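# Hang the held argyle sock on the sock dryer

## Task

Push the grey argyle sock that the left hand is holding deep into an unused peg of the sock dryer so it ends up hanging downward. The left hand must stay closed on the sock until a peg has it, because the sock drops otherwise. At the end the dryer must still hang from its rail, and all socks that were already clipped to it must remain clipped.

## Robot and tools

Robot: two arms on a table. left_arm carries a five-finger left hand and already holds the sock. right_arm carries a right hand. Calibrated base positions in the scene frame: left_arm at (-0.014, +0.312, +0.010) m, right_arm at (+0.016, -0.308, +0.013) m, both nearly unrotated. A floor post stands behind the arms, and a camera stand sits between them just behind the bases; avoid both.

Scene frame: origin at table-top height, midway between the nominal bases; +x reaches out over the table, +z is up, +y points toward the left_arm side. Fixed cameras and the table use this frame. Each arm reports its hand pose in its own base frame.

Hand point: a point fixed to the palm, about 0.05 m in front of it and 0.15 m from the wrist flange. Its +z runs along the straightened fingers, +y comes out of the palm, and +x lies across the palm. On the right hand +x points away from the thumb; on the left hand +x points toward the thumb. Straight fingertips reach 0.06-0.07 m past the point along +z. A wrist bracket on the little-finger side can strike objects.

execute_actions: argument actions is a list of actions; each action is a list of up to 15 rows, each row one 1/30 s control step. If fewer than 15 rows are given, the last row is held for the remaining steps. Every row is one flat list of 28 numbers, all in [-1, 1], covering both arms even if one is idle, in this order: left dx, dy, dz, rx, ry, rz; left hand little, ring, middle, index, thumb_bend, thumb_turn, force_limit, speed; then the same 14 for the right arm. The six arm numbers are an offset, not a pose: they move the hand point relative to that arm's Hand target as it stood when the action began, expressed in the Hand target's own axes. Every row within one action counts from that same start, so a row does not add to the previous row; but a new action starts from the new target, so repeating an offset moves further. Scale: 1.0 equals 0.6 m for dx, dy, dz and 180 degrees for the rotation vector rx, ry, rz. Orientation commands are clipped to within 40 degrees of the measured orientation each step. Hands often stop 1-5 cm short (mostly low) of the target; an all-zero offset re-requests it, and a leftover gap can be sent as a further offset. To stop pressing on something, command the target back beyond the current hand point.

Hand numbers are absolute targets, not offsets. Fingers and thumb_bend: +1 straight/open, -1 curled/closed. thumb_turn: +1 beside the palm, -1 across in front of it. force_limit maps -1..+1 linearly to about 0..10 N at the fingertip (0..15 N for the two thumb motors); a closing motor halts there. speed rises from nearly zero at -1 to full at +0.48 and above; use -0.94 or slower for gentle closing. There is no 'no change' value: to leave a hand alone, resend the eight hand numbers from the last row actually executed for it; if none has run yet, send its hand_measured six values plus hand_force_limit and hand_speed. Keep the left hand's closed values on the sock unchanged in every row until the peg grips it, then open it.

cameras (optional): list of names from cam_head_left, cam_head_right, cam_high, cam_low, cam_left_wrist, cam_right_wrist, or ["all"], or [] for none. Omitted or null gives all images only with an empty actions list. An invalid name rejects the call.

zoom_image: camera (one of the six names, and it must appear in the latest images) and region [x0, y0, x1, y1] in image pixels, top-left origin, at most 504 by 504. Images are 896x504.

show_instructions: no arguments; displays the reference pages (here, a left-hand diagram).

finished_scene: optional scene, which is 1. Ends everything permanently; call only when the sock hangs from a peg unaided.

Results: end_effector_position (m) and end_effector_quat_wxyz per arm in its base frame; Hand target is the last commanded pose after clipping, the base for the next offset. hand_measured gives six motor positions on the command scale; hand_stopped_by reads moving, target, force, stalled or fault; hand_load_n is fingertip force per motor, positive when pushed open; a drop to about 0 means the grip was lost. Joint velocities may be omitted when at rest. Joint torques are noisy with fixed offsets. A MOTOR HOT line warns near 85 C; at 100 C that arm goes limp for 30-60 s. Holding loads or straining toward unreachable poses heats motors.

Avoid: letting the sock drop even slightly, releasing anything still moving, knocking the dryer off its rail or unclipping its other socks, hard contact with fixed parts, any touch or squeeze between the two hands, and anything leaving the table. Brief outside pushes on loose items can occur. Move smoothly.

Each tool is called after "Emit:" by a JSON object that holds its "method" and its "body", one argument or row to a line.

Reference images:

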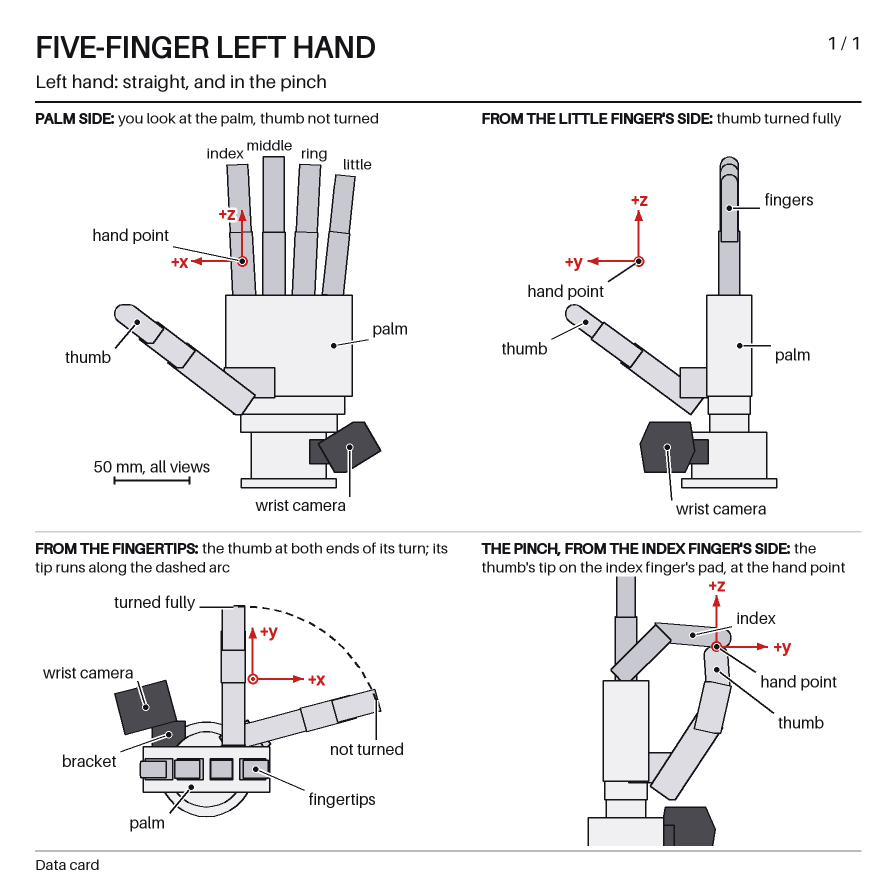

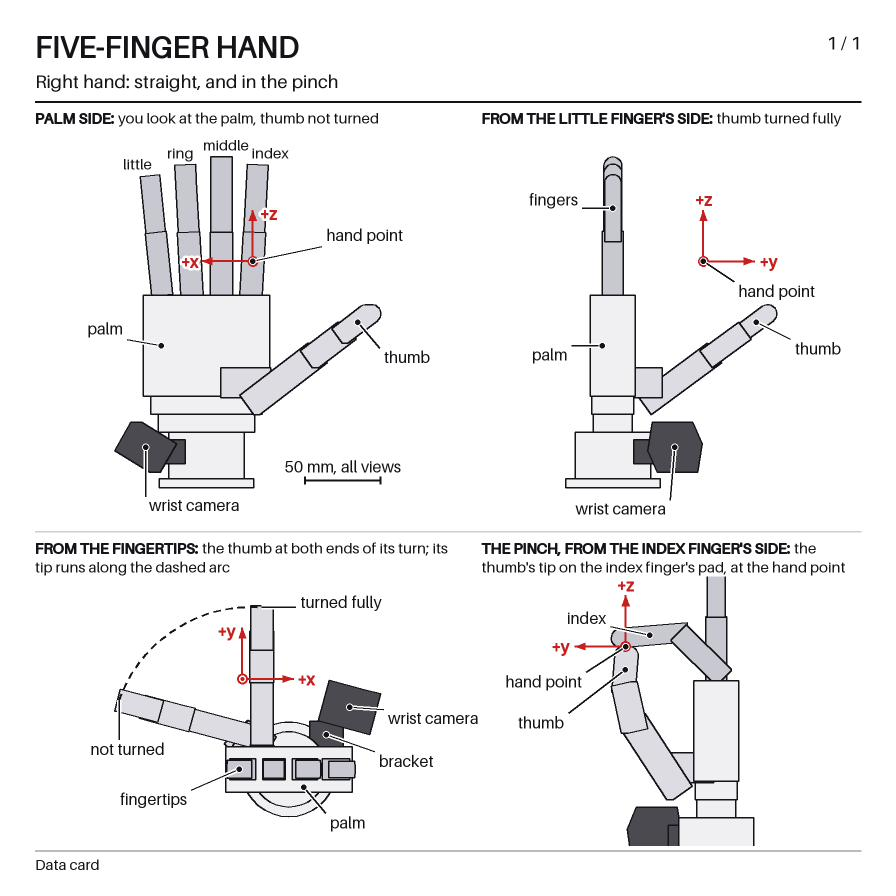

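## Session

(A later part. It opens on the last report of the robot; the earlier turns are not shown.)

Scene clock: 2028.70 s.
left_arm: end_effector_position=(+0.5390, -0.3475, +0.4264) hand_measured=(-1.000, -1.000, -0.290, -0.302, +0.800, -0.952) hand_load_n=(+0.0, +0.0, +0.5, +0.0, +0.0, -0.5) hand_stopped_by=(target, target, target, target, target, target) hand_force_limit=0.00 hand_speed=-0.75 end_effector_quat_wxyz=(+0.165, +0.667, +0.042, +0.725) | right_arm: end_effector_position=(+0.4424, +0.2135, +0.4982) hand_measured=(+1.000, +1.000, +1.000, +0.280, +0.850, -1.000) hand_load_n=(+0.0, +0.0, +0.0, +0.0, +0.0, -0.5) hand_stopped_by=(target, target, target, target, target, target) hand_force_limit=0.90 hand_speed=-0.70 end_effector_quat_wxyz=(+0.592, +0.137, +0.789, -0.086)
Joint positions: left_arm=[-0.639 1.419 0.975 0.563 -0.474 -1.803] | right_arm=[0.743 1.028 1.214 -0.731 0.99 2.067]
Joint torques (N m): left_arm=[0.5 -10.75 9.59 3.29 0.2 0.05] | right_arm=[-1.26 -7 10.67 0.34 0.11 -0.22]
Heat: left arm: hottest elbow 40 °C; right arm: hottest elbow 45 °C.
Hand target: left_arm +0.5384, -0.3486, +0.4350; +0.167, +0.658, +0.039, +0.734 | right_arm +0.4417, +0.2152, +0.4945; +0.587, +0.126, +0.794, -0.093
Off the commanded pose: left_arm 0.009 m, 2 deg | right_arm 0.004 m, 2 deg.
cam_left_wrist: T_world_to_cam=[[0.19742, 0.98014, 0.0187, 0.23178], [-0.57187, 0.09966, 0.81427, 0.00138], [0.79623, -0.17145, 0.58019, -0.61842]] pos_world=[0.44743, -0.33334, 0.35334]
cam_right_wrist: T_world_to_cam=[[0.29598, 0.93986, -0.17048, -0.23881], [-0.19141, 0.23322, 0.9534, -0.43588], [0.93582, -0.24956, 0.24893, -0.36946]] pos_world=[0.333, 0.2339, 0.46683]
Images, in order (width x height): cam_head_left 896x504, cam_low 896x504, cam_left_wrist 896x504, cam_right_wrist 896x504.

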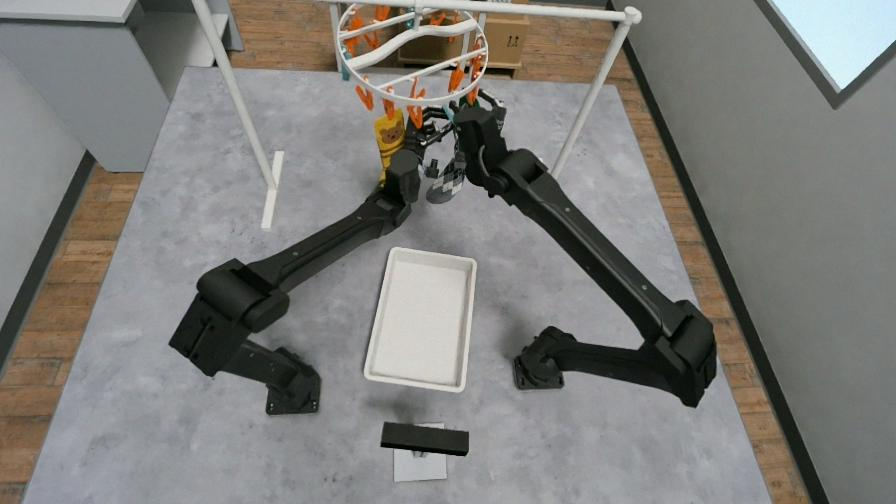

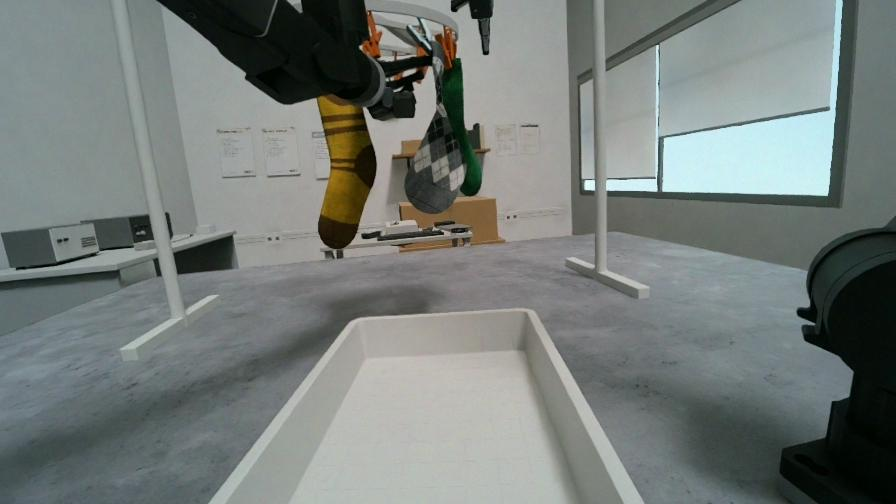

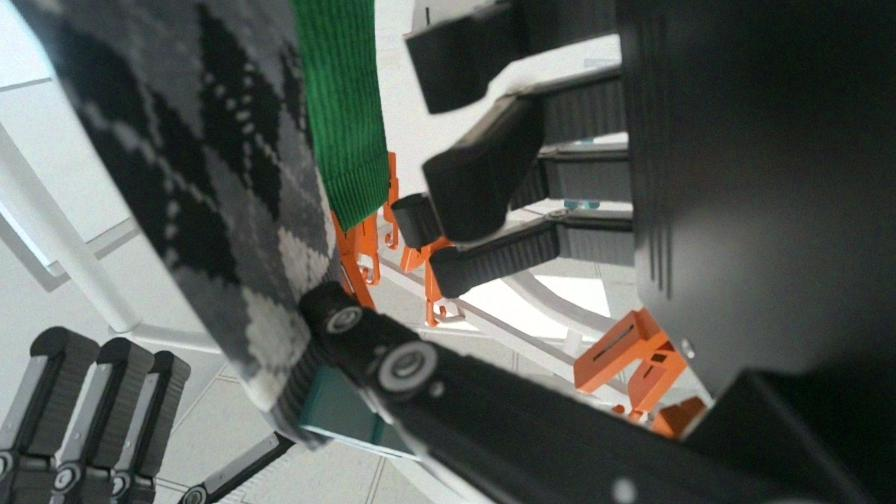

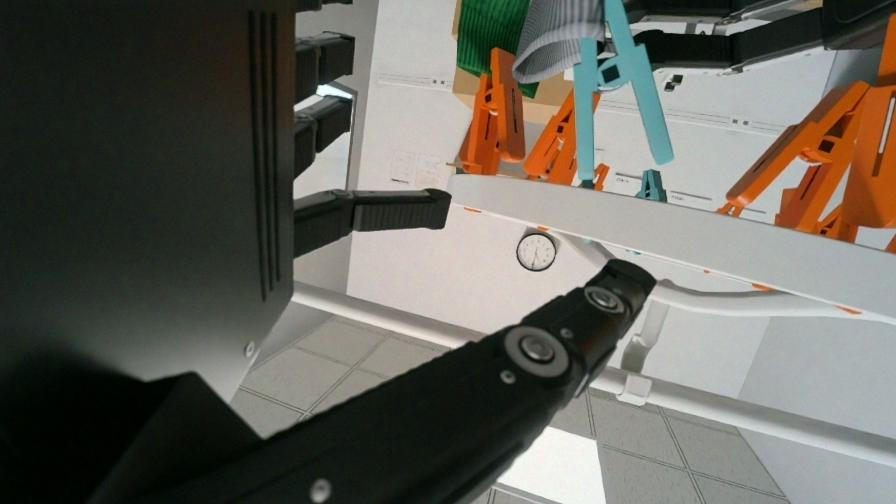

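Emit:
{"method": "execute_actions", "body": {
  "actions": [
    [[-0.0445,-0.02,-0.016,0,0,0,-1,-1,-0.290,-0.302,0.80,-0.952,0.0,-0.75,0,0,0,0,0,0,1,1,1,0.28,0.85,-1,0.9,-0.70]]
  ],
  "cameras": ["cam_right_wrist","cam_left_wrist","cam_low"]
}}

Emit:
{"method": "zoom_image", "body": {
  "camera": "cam_low",
  "region": [340, 0, 520, 240]
}}

Scene clock: 2051.87 s.
left_arm: end_effector_position=(+0.5339, -0.3442, +0.3966) hand_measured=(-1.000, -1.000, -0.290, -0.302, +0.800, -0.952) hand_load_n=(+0.0, +0.0, +0.0, +0.0, +0.0, +0.0) hand_stopped_by=(target, target, target, target, target, target) hand_force_limit=0.00 hand_speed=-0.75 end_effector_quat_wxyz=(+0.166, +0.667, +0.041, +0.725) | right_arm: end_effector_position=(+0.4424, +0.2135, +0.4982) hand_measured=(+1.000, +1.000, +1.000, +0.280, +0.850, -1.000) hand_load_n=(+0.0, +0.0, +0.0, +0.0, +0.0, -0.5) hand_stopped_by=(target, target, target, target, target, target) hand_force_limit=0.90 hand_speed=-0.70 end_effector_quat_wxyz=(+0.592, +0.137, +0.789, -0.086)
Joint positions: left_arm=[-0.639 1.443 0.912 0.651 -0.472 -1.803] | right_arm=[0.743 1.028 1.214 -0.731 0.99 2.067]
Joint torques (N m): left_arm=[0.67 -10.81 9.07 3.34 0.21 0.04] | right_arm=[-1.26 -7 10.67 0.35 0.11 -0.22]
Heat: left arm: hottest elbow 39 °C; right arm: hottest elbow 45 °C.
Hand target: left_arm +0.5334, -0.3437, +0.4050; +0.167, +0.658, +0.039, +0.733 | right_arm +0.4417, +0.2152, +0.4945; +0.587, +0.126, +0.794, -0.093
Off the commanded pose: left_arm 0.008 m, 2 deg | right_arm 0.004 m, 2 deg.
cam_left_wrist: T_world_to_cam=[[0.19932, 0.97975, 0.01895, 0.22877], [-0.5717, 0.10056, 0.81427, 0.02267], [0.79588, -0.17313, 0.58017, -0.59679]] pos_world=[0.44233, -0.32974, 0.32344]
cam_right_wrist: T_world_to_cam=[[0.29598, 0.93986, -0.17048, -0.23881], [-0.19141, 0.23322, 0.9534, -0.43588], [0.93582, -0.24956, 0.24893, -0.36946]] pos_world=[0.333, 0.2339, 0.46683]
Images, in order (width x height): cam_low 896x504, cam_left_wrist 896x504, cam_right_wrist 896x504.

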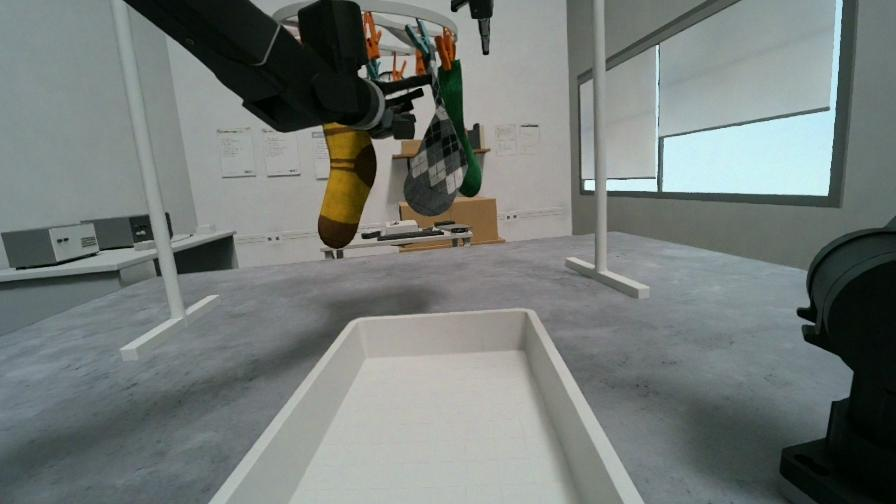

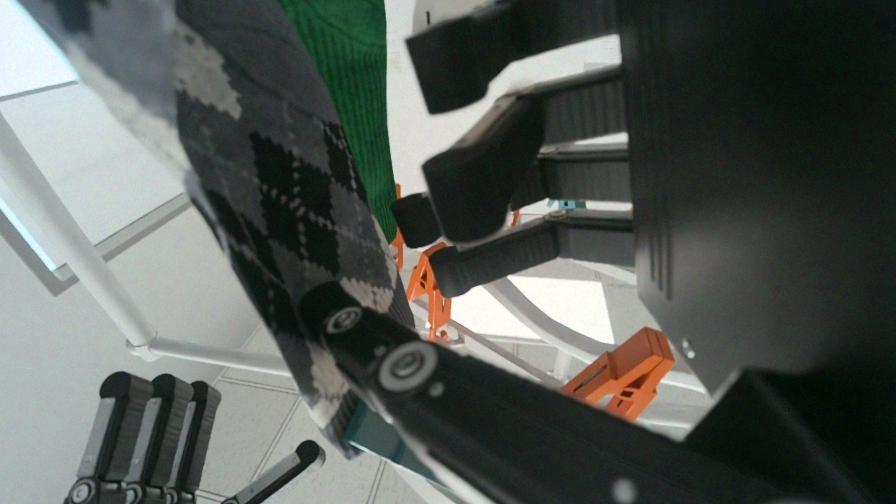

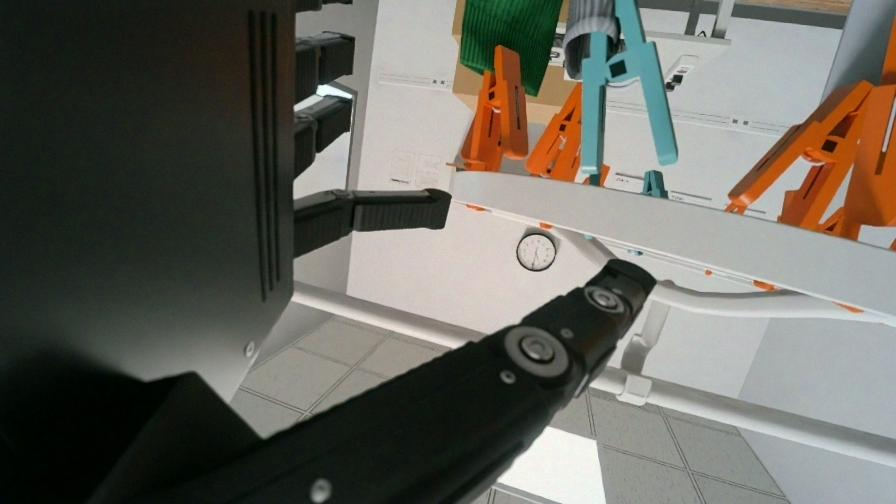

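Scaled by 2.100 from the camera's image (finer frame: 1280x720).

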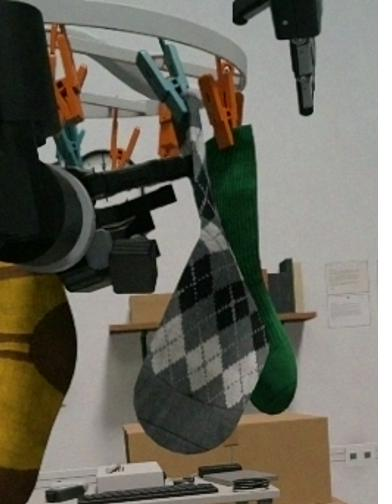

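Emit:
{"method": "execute_actions", "body": {
  "actions": [],
  "cameras": ["cam_low","cam_left_wrist","cam_right_wrist","cam_head_right"]
}}

Scene clock: 2065.97 s.
left_arm: end_effector_position=(+0.5339, -0.3442, +0.3966) hand_measured=(-1.000, -1.000, -0.290, -0.302, +0.800, -0.952) hand_load_n=(+0.0, +0.0, +0.0, +0.0, +0.0, +0.0) hand_stopped_by=(target, target, target, target, target, target) hand_force_limit=0.00 hand_speed=-0.75 end_effector_quat_wxyz=(+0.166, +0.667, +0.041, +0.725) | right_arm: end_effector_position=(+0.4424, +0.2135, +0.4982) hand_measured=(+1.000, +1.000, +1.000, +0.280, +0.850, -1.000) hand_load_n=(+0.0, +0.0, +0.0, +0.0, +0.0, +0.0) hand_stopped_by=(target, target, target, target, target, target) hand_force_limit=0.90 hand_speed=-0.70 end_effector_quat_wxyz=(+0.592, +0.137, +0.789, -0.086)
Joint positions: left_arm=[-0.639 1.443 0.912 0.651 -0.472 -1.803] | right_arm=[0.743 1.028 1.214 -0.731 0.99 2.067]
Joint velocities: within noise
Joint torques (N m): left_arm=[0.67 -11.05 9.02 3.28 0.22 0.01] | right_arm=[-1.26 -7 10.67 0.35 0.11 -0.22]
Motor temperatures (°C): left_arm=[24 24 39 22 25 23] | right_arm=[21 23 45 20 22 21]
Heat: left arm: hottest elbow 39 °C; right arm: hottest elbow 45 °C.
Hand target: left_arm +0.5334, -0.3437, +0.4050; +0.167, +0.658, +0.039, +0.733 | right_arm +0.4417, +0.2152, +0.4945; +0.587, +0.126, +0.794, -0.093
Off the commanded pose: left_arm 0.008 m, 2 deg | right_arm 0.004 m, 2 deg.
camera_calibration:
cam_left_wrist: T_world_to_cam=[[0.19932, 0.97975, 0.01895, 0.22877], [-0.5717, 0.10056, 0.81427, 0.02267], [0.79588, -0.17313, 0.58017, -0.59679]] pos_world=[0.44233, -0.32974, 0.32344]
cam_right_wrist: T_world_to_cam=[[0.29598, 0.93986, -0.17048, -0.23881], [-0.19141, 0.23322, 0.9534, -0.43588], [0.93582, -0.24956, 0.24893, -0.36946]] pos_world=[0.333, 0.2339, 0.46683]
Images, in order (width x height): cam_head_right 896x504, cam_low 896x504, cam_left_wrist 896x504, cam_right_wrist 896x504.

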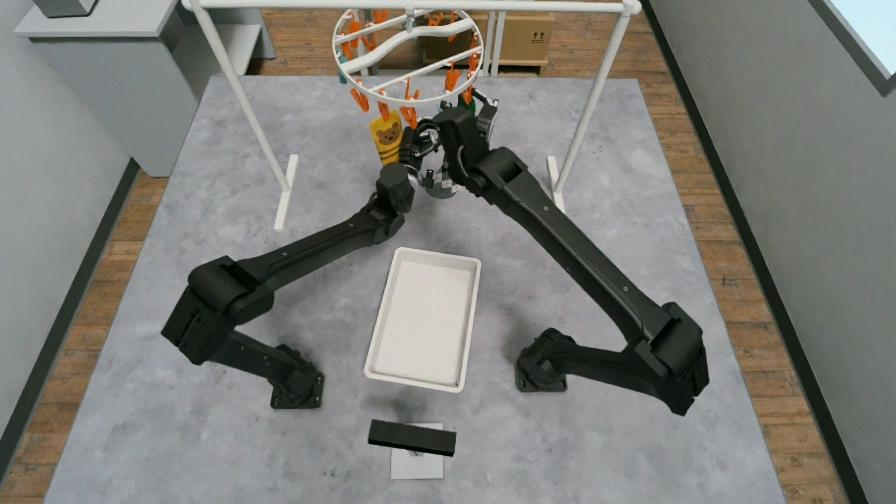

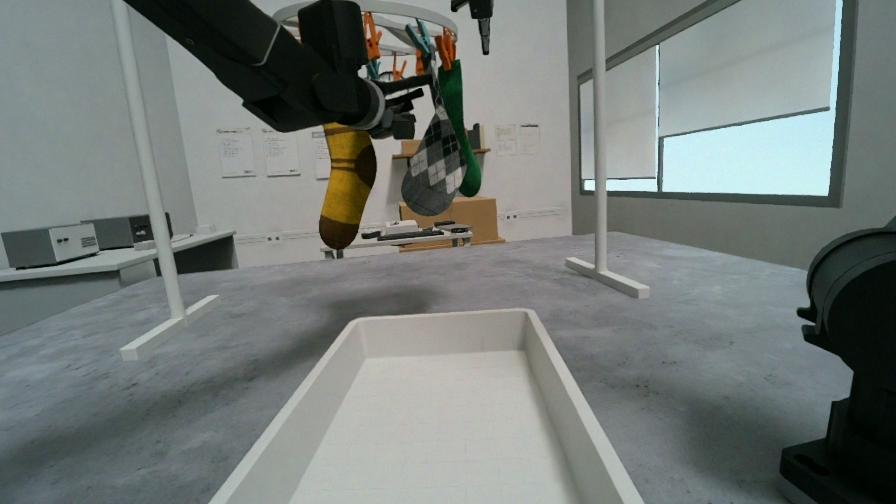

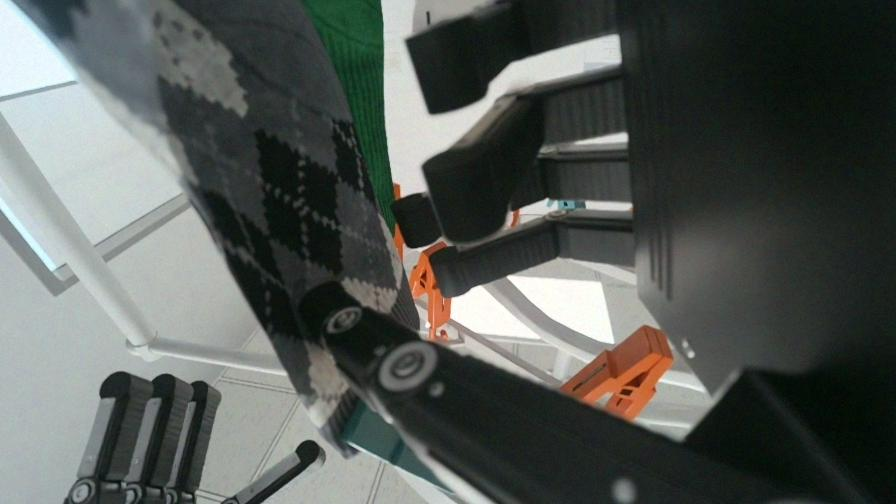

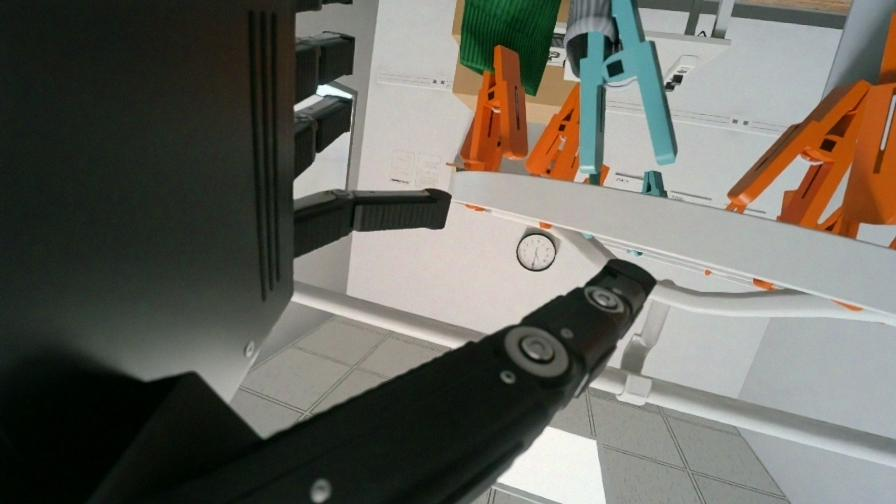

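Emit:
{"method": "execute_actions", "body": {
  "actions": [
    [[0,-0.004,-0.017,0,0,0,-1,-1,-0.290,-0.302,0.80,-0.952,0.0,-0.75,0,0,0,0,0,0,1,1,1,0.28,0.85,-1,0.9,-0.70],[0,-0.008,-0.034,0,0,0,-1,-1,-0.290,-0.302,0.80,-0.952,0.0,-0.75,0,0,0,0,0,0,1,1,1,0.28,0.85,-1,0.9,-0.70],[0,-0.012,-0.05,0,0,0,-1,-1,-0.290,-0.302,0.80,-0.952,0.0,-0.75,0,0,0,0,0,0,1,1,1,0.28,0.85,-1,0.9,-0.70]]
  ],
  "cameras": ["cam_low","cam_left_wrist","cam_right_wrist"]
}}

Scene clock: 2079.57 s.
left_arm: end_effector_position=(+0.5140, -0.3276, +0.3820) hand_measured=(-1.000, -1.000, -0.290, -0.302, +0.800, -0.952) hand_load_n=(+0.0, +0.0, +0.0, +0.0, +0.0, -0.5) hand_stopped_by=(target, target, target, target, target, target) hand_force_limit=0.00 hand_speed=-0.75 end_effector_quat_wxyz=(+0.160, +0.672, +0.042, +0.722) | right_arm: end_effector_position=(+0.4424, +0.2135, +0.4982) hand_measured=(+1.000, +1.000, +1.000, +0.280, +0.850, -1.000) hand_load_n=(+0.0, +0.0, +0.0, +0.0, +0.0, +0.0) hand_stopped_by=(target, target, target, target, target, target) hand_force_limit=0.90 hand_speed=-0.70 end_effector_quat_wxyz=(+0.592, +0.137, +0.789, -0.086)
Joint positions: left_arm=[-0.639 1.393 0.826 0.673 -0.48 -1.802] | right_arm=[0.743 1.028 1.214 -0.731 0.99 2.067]
Joint torques (N m): left_arm=[-0.85 -11.46 8.91 3.29 -0.18 0.04] | right_arm=[-1.26 -7 10.67 0.34 0.1 -0.22]
Heat: left arm: hottest elbow 39 °C; right arm: hottest elbow 45 °C.
Hand target: left_arm +0.5055, -0.3321, +0.3991; +0.167, +0.658, +0.039, +0.734 | right_arm +0.4417, +0.2152, +0.4945; +0.587, +0.126, +0.794, -0.093
Off the commanded pose: left_arm 0.020 m, 2 deg | right_arm 0.004 m, 2 deg.
cam_left_wrist: T_world_to_cam=[[0.19204, 0.98108, 0.02455, 0.21884], [-0.56354, 0.08976, 0.8212, 0.01105], [0.80346, -0.17153, 0.57012, -0.56917]] pos_world=[0.42151, -0.31333, 0.31005]
cam_right_wrist: T_world_to_cam=[[0.29598, 0.93986, -0.17048, -0.23881], [-0.19141, 0.23322, 0.9534, -0.43588], [0.93582, -0.24956, 0.24893, -0.36946]] pos_world=[0.333, 0.2339, 0.46683]

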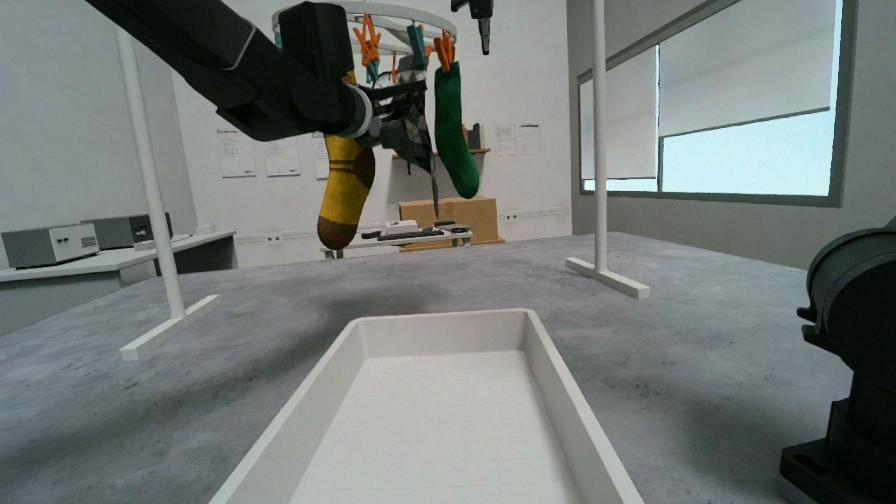

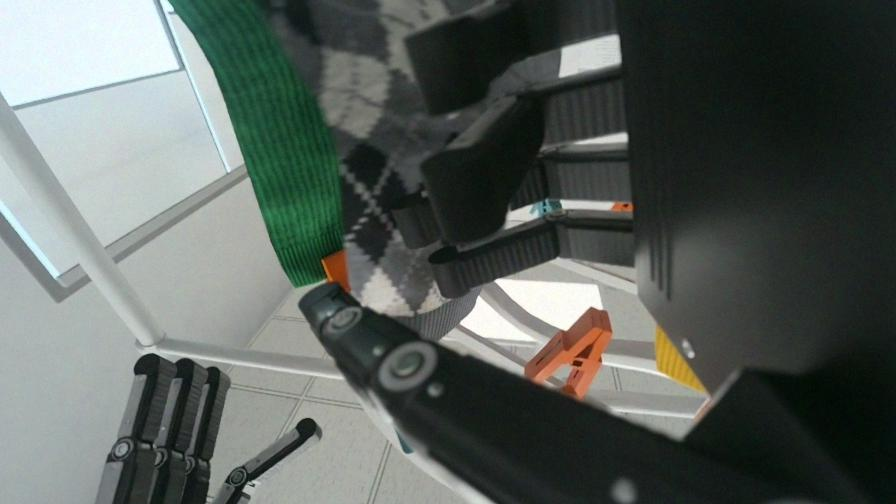

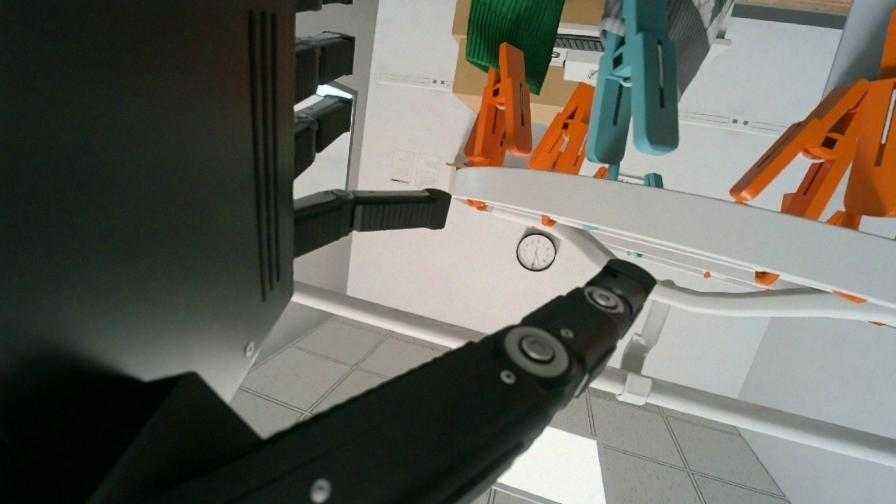

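Emit:
{"method": "zoom_image", "body": {
  "camera": "cam_low",
  "region": [300, 0, 520, 260]
}}

Emit:
{"method": "zoom_image", "body": {
  "camera": "cam_left_wrist",
  "region": [180, 0, 640, 460]
}}

Scaled by 1.938 from the camera's image (finer frame: 1280x720).

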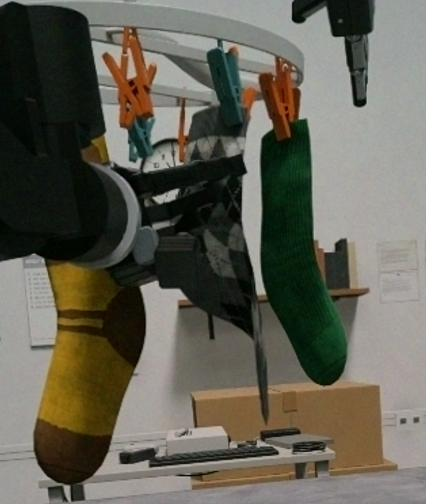

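Scaled by 1.096 from the camera's image (finer frame: 1280x720).

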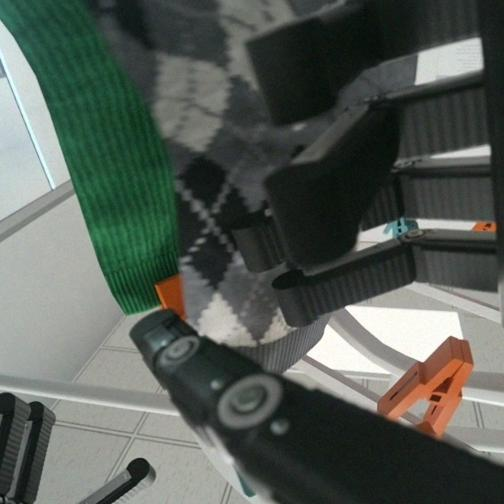

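Emit:
{"method": "execute_actions", "body": {
  "actions": [],
  "cameras": ["cam_low","cam_left_wrist","cam_right_wrist"]
}}

Scene clock: 2088.67 s.
left_arm: end_effector_position=(+0.5140, -0.3276, +0.3820) hand_measured=(-1.000, -1.000, -0.290, -0.302, +0.800, -0.952) hand_load_n=(+0.0, +0.0, +0.0, +0.0, +0.0, -0.5) hand_stopped_by=(target, target, target, target, target, target) hand_force_limit=0.00 hand_speed=-0.75 end_effector_quat_wxyz=(+0.160, +0.672, +0.042, +0.722) | right_arm: end_effector_position=(+0.4424, +0.2135, +0.4982) hand_measured=(+1.000, +1.000, +1.000, +0.280, +0.850, -1.000) hand_load_n=(+0.0, +0.0, +0.0, +0.0, +0.0, +0.0) hand_stopped_by=(target, target, target, target, target, target) hand_force_limit=0.90 hand_speed=-0.70 end_effector_quat_wxyz=(+0.592, +0.137, +0.789, -0.086)
Joint positions: left_arm=[-0.639 1.393 0.826 0.673 -0.48 -1.802] | right_arm=[0.743 1.028 1.214 -0.731 0.99 2.067]
Joint velocities: within noise
Joint torques (N m): left_arm=[-0.85 -10.75 8.96 3.34 -0.19 0.05] | right_arm=[-1.26 -7 10.67 0.34 0.11 -0.22]
Motor temperatures (°C): left_arm=[24 24 38 22 25 23] | right_arm=[21 23 45 20 22 21]
Heat: left arm: hottest elbow 38 °C; right arm: hottest elbow 45 °C.
Hand target: left_arm +0.5055, -0.3321, +0.3991; +0.167, +0.658, +0.039, +0.734 | right_arm +0.4417, +0.2152, +0.4945; +0.587, +0.126, +0.794, -0.093
Off the commanded pose: left_arm 0.020 m, 2 deg | right_arm 0.004 m, 2 deg.
camera_calibration:
cam_left_wrist: T_world_to_cam=[[0.19204, 0.98108, 0.02455, 0.21884], [-0.56354, 0.08976, 0.8212, 0.01105], [0.80346, -0.17153, 0.57012, -0.56917]] pos_world=[0.42151, -0.31333, 0.31005]
cam_right_wrist: T_world_to_cam=[[0.29598, 0.93986, -0.17048, -0.23881], [-0.19141, 0.23322, 0.9534, -0.43588], [0.93582, -0.24956, 0.24893, -0.36946]] pos_world=[0.333, 0.2339, 0.46683]
Images, in order (width x height): cam_low 896x504, cam_left_wrist 896x504, cam_right_wrist 896x504.

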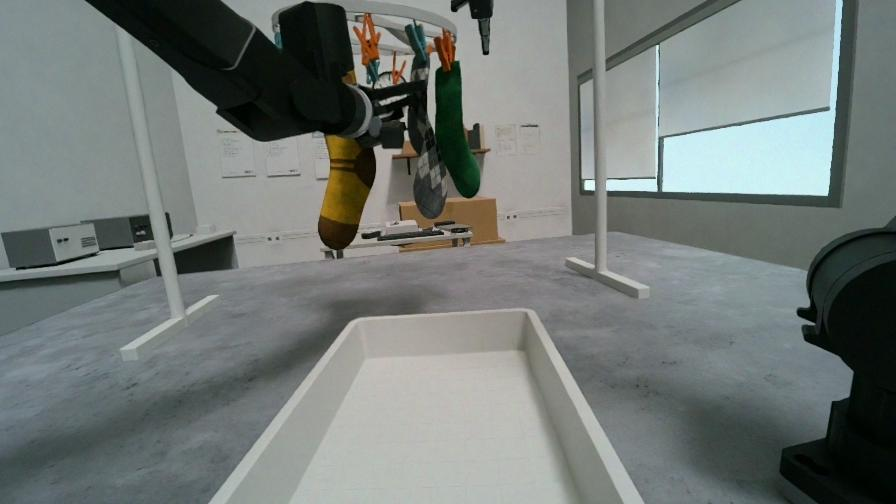

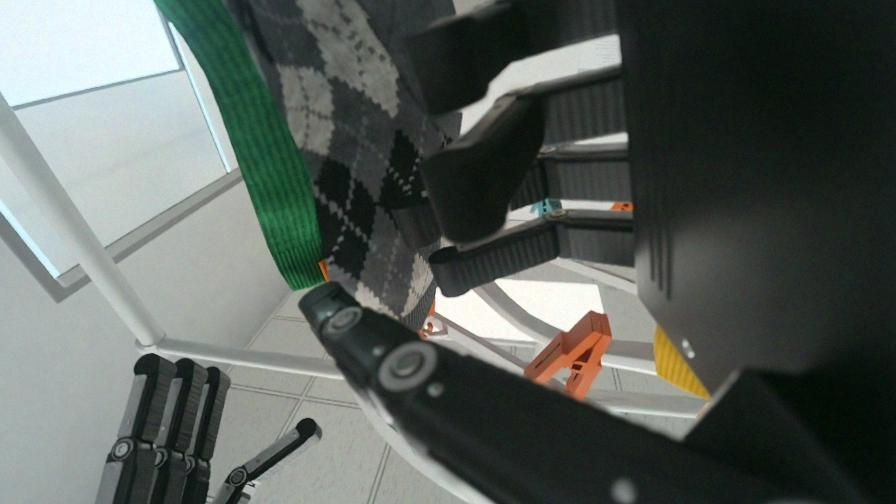

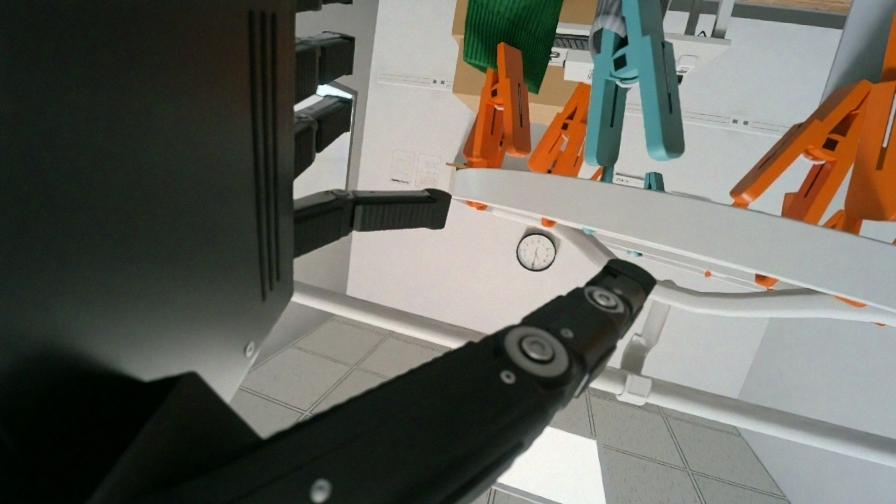

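Emit:
{"method": "execute_actions", "body": {
  "actions": [
    [[-0.001,0.004,-0.011,0,0,0,-1,-1,-0.290,-0.302,0.80,-0.952,0.0,-0.75,0,0,0,0,0,0,1,1,1,0.28,0.85,-1,0.9,-0.70],[-0.002,0.008,-0.022,0,0,0,-1,-1,-0.290,-0.302,0.80,-0.952,0.0,-0.75,0,0,0,0,0,0,1,1,1,0.28,0.85,-1,0.9,-0.70],[-0.003,0.012,-0.033,0,0,0,-1,-1,-0.290,-0.302,0.80,-0.952,0.0,-0.75,0,0,0,0,0,0,1,1,1,0.28,0.85,-1,0.9,-0.70],[-0.003,0.013,-0.044,0,0,0,-1,-1,-0.290,-0.302,0.80,-0.952,0.0,-0.75,0,0,0,0,0,0,1,1,1,0.28,0.85,-1,0.9,-0.70],[-0.003,0.014,-0.055,0,0,0,-1,-1,-0.290,-0.302,0.80,-0.952,0.0,-0.75,0,0,0,0,0,0,1,1,1,0.28,0.85,-1,0.9,-0.70]]
  ],
  "cameras": ["cam_low","cam_left_wrist","cam_right_wrist","cam_high","cam_head_left"]
}}

Scene clock: 2110.03 s.
left_arm: end_effector_position=(+0.4763, -0.3359, +0.3827) hand_measured=(-1.000, -1.000, -0.290, -0.302, +0.800, -0.952) hand_load_n=(+0.0, +0.0, +0.0, +0.0, +0.0, +0.0) hand_stopped_by=(target, target, target, target, target, target) hand_force_limit=0.00 hand_speed=-0.75 end_effector_quat_wxyz=(+0.165, +0.669, +0.039, +0.723) | right_arm: end_effector_position=(+0.4424, +0.2135, +0.4982) hand_measured=(+1.000, +1.000, +1.000, +0.280, +0.850, -1.000) hand_load_n=(+0.0, +0.0, +0.0, +0.0, +0.0, +0.0) hand_stopped_by=(target, target, target, target, target, target) hand_force_limit=0.90 hand_speed=-0.70 end_effector_quat_wxyz=(+0.592, +0.137, +0.789, -0.086)
Joint positions: left_arm=[-0.708 1.331 0.761 0.688 -0.538 -1.792] | right_arm=[0.743 1.028 1.214 -0.731 0.99 2.067]
Joint torques (N m): left_arm=[-0.79 -9.7 8.69 3.22 -0.17 0.05] | right_arm=[-1.26 -7 10.67 0.34 0.1 -0.22]
Heat: left arm: hottest elbow 37 °C; right arm: hottest elbow 45 °C.
Hand target: left_arm +0.4717, -0.3351, +0.3953; +0.167, +0.658, +0.039, +0.734 | right_arm +0.4417, +0.2152, +0.4945; +0.587, +0.126, +0.794, -0.093
Off the commanded pose: left_arm 0.013 m, 2 deg | right_arm 0.004 m, 2 deg.
cam_left_wrist: T_world_to_cam=[[0.20209, 0.97909, 0.02314, 0.22936], [-0.56839, 0.09801, 0.8169, -0.00332], [0.79755, -0.17824, 0.57632, -0.5425]] pos_world=[0.38443, -0.32094, 0.31005]
cam_right_wrist: T_world_to_cam=[[0.29598, 0.93986, -0.17048, -0.23881], [-0.19141, 0.23322, 0.9534, -0.43588], [0.93582, -0.24956, 0.24893, -0.36946]] pos_world=[0.333, 0.2339, 0.46683]
Images, in order (width x height): cam_head_left 896x504, cam_high 896x504, cam_low 896x504, cam_left_wrist 896x504, cam_right_wrist 896x504.

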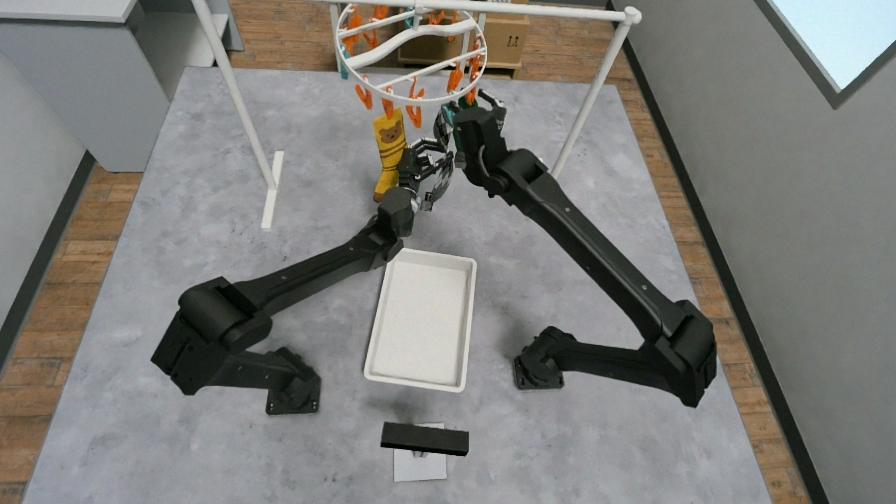

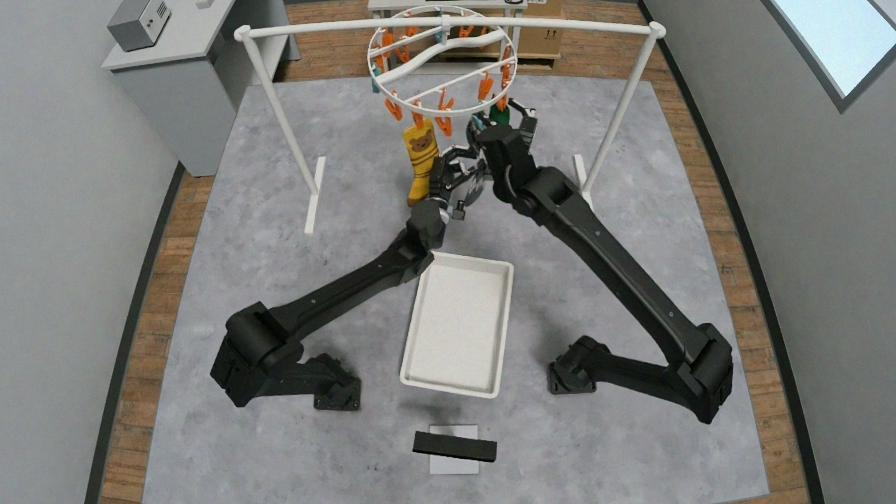

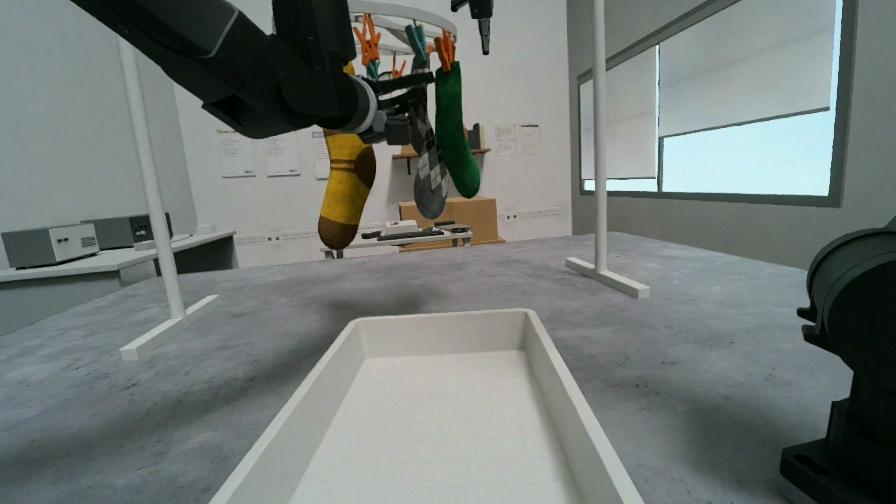

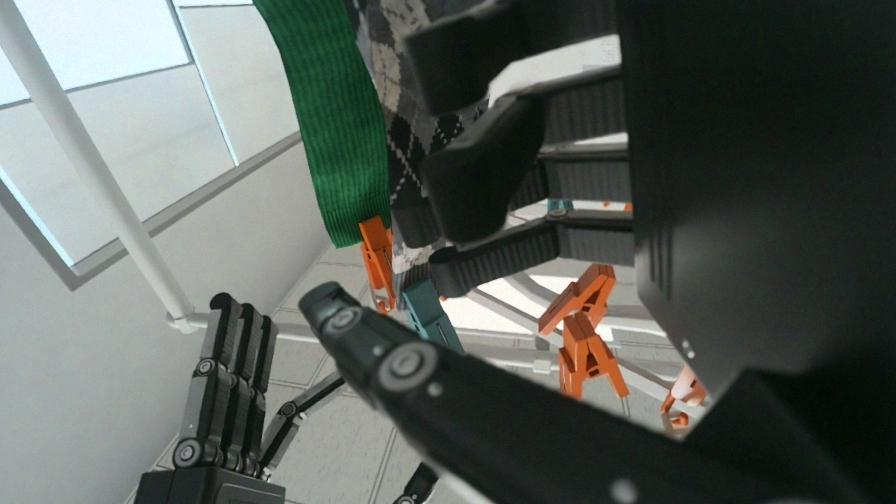

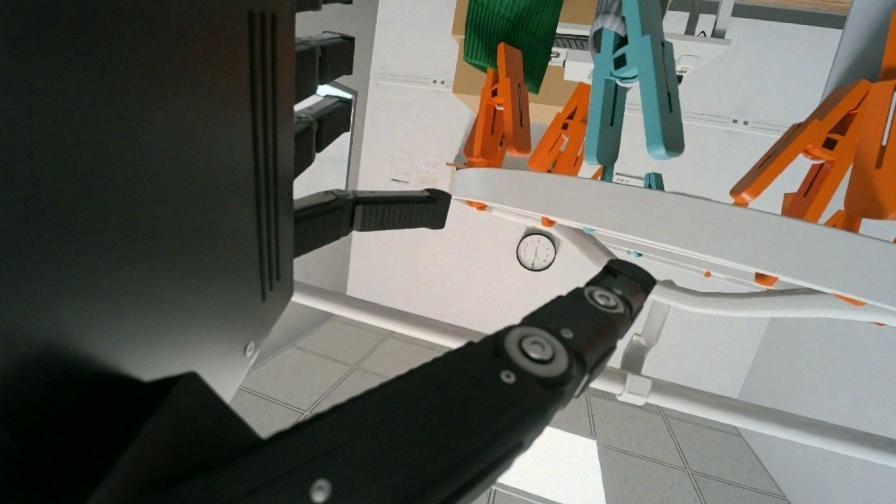

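Emit:
{"method": "zoom_image", "body": {
  "camera": "cam_head_left",
  "region": [340, 70, 540, 250]
}}

Emit:
{"method": "zoom_image", "body": {
  "camera": "cam_high",
  "region": [370, 80, 570, 260]
}}

Scaled by 2.520 from the camera's image (finer frame: 1280x720).

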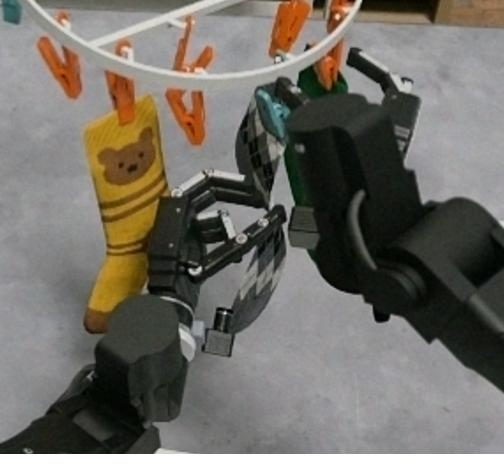

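Scaled by 2.520 from the camera's image (finer frame: 1280x720).

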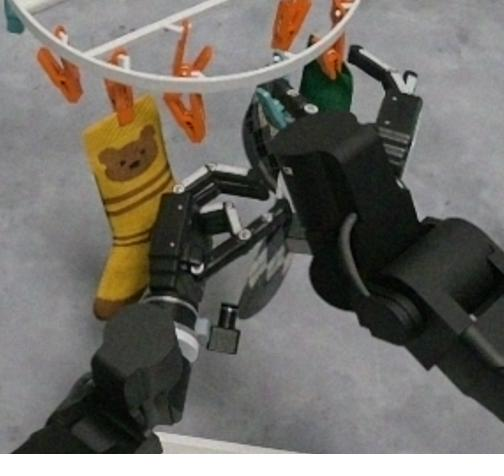

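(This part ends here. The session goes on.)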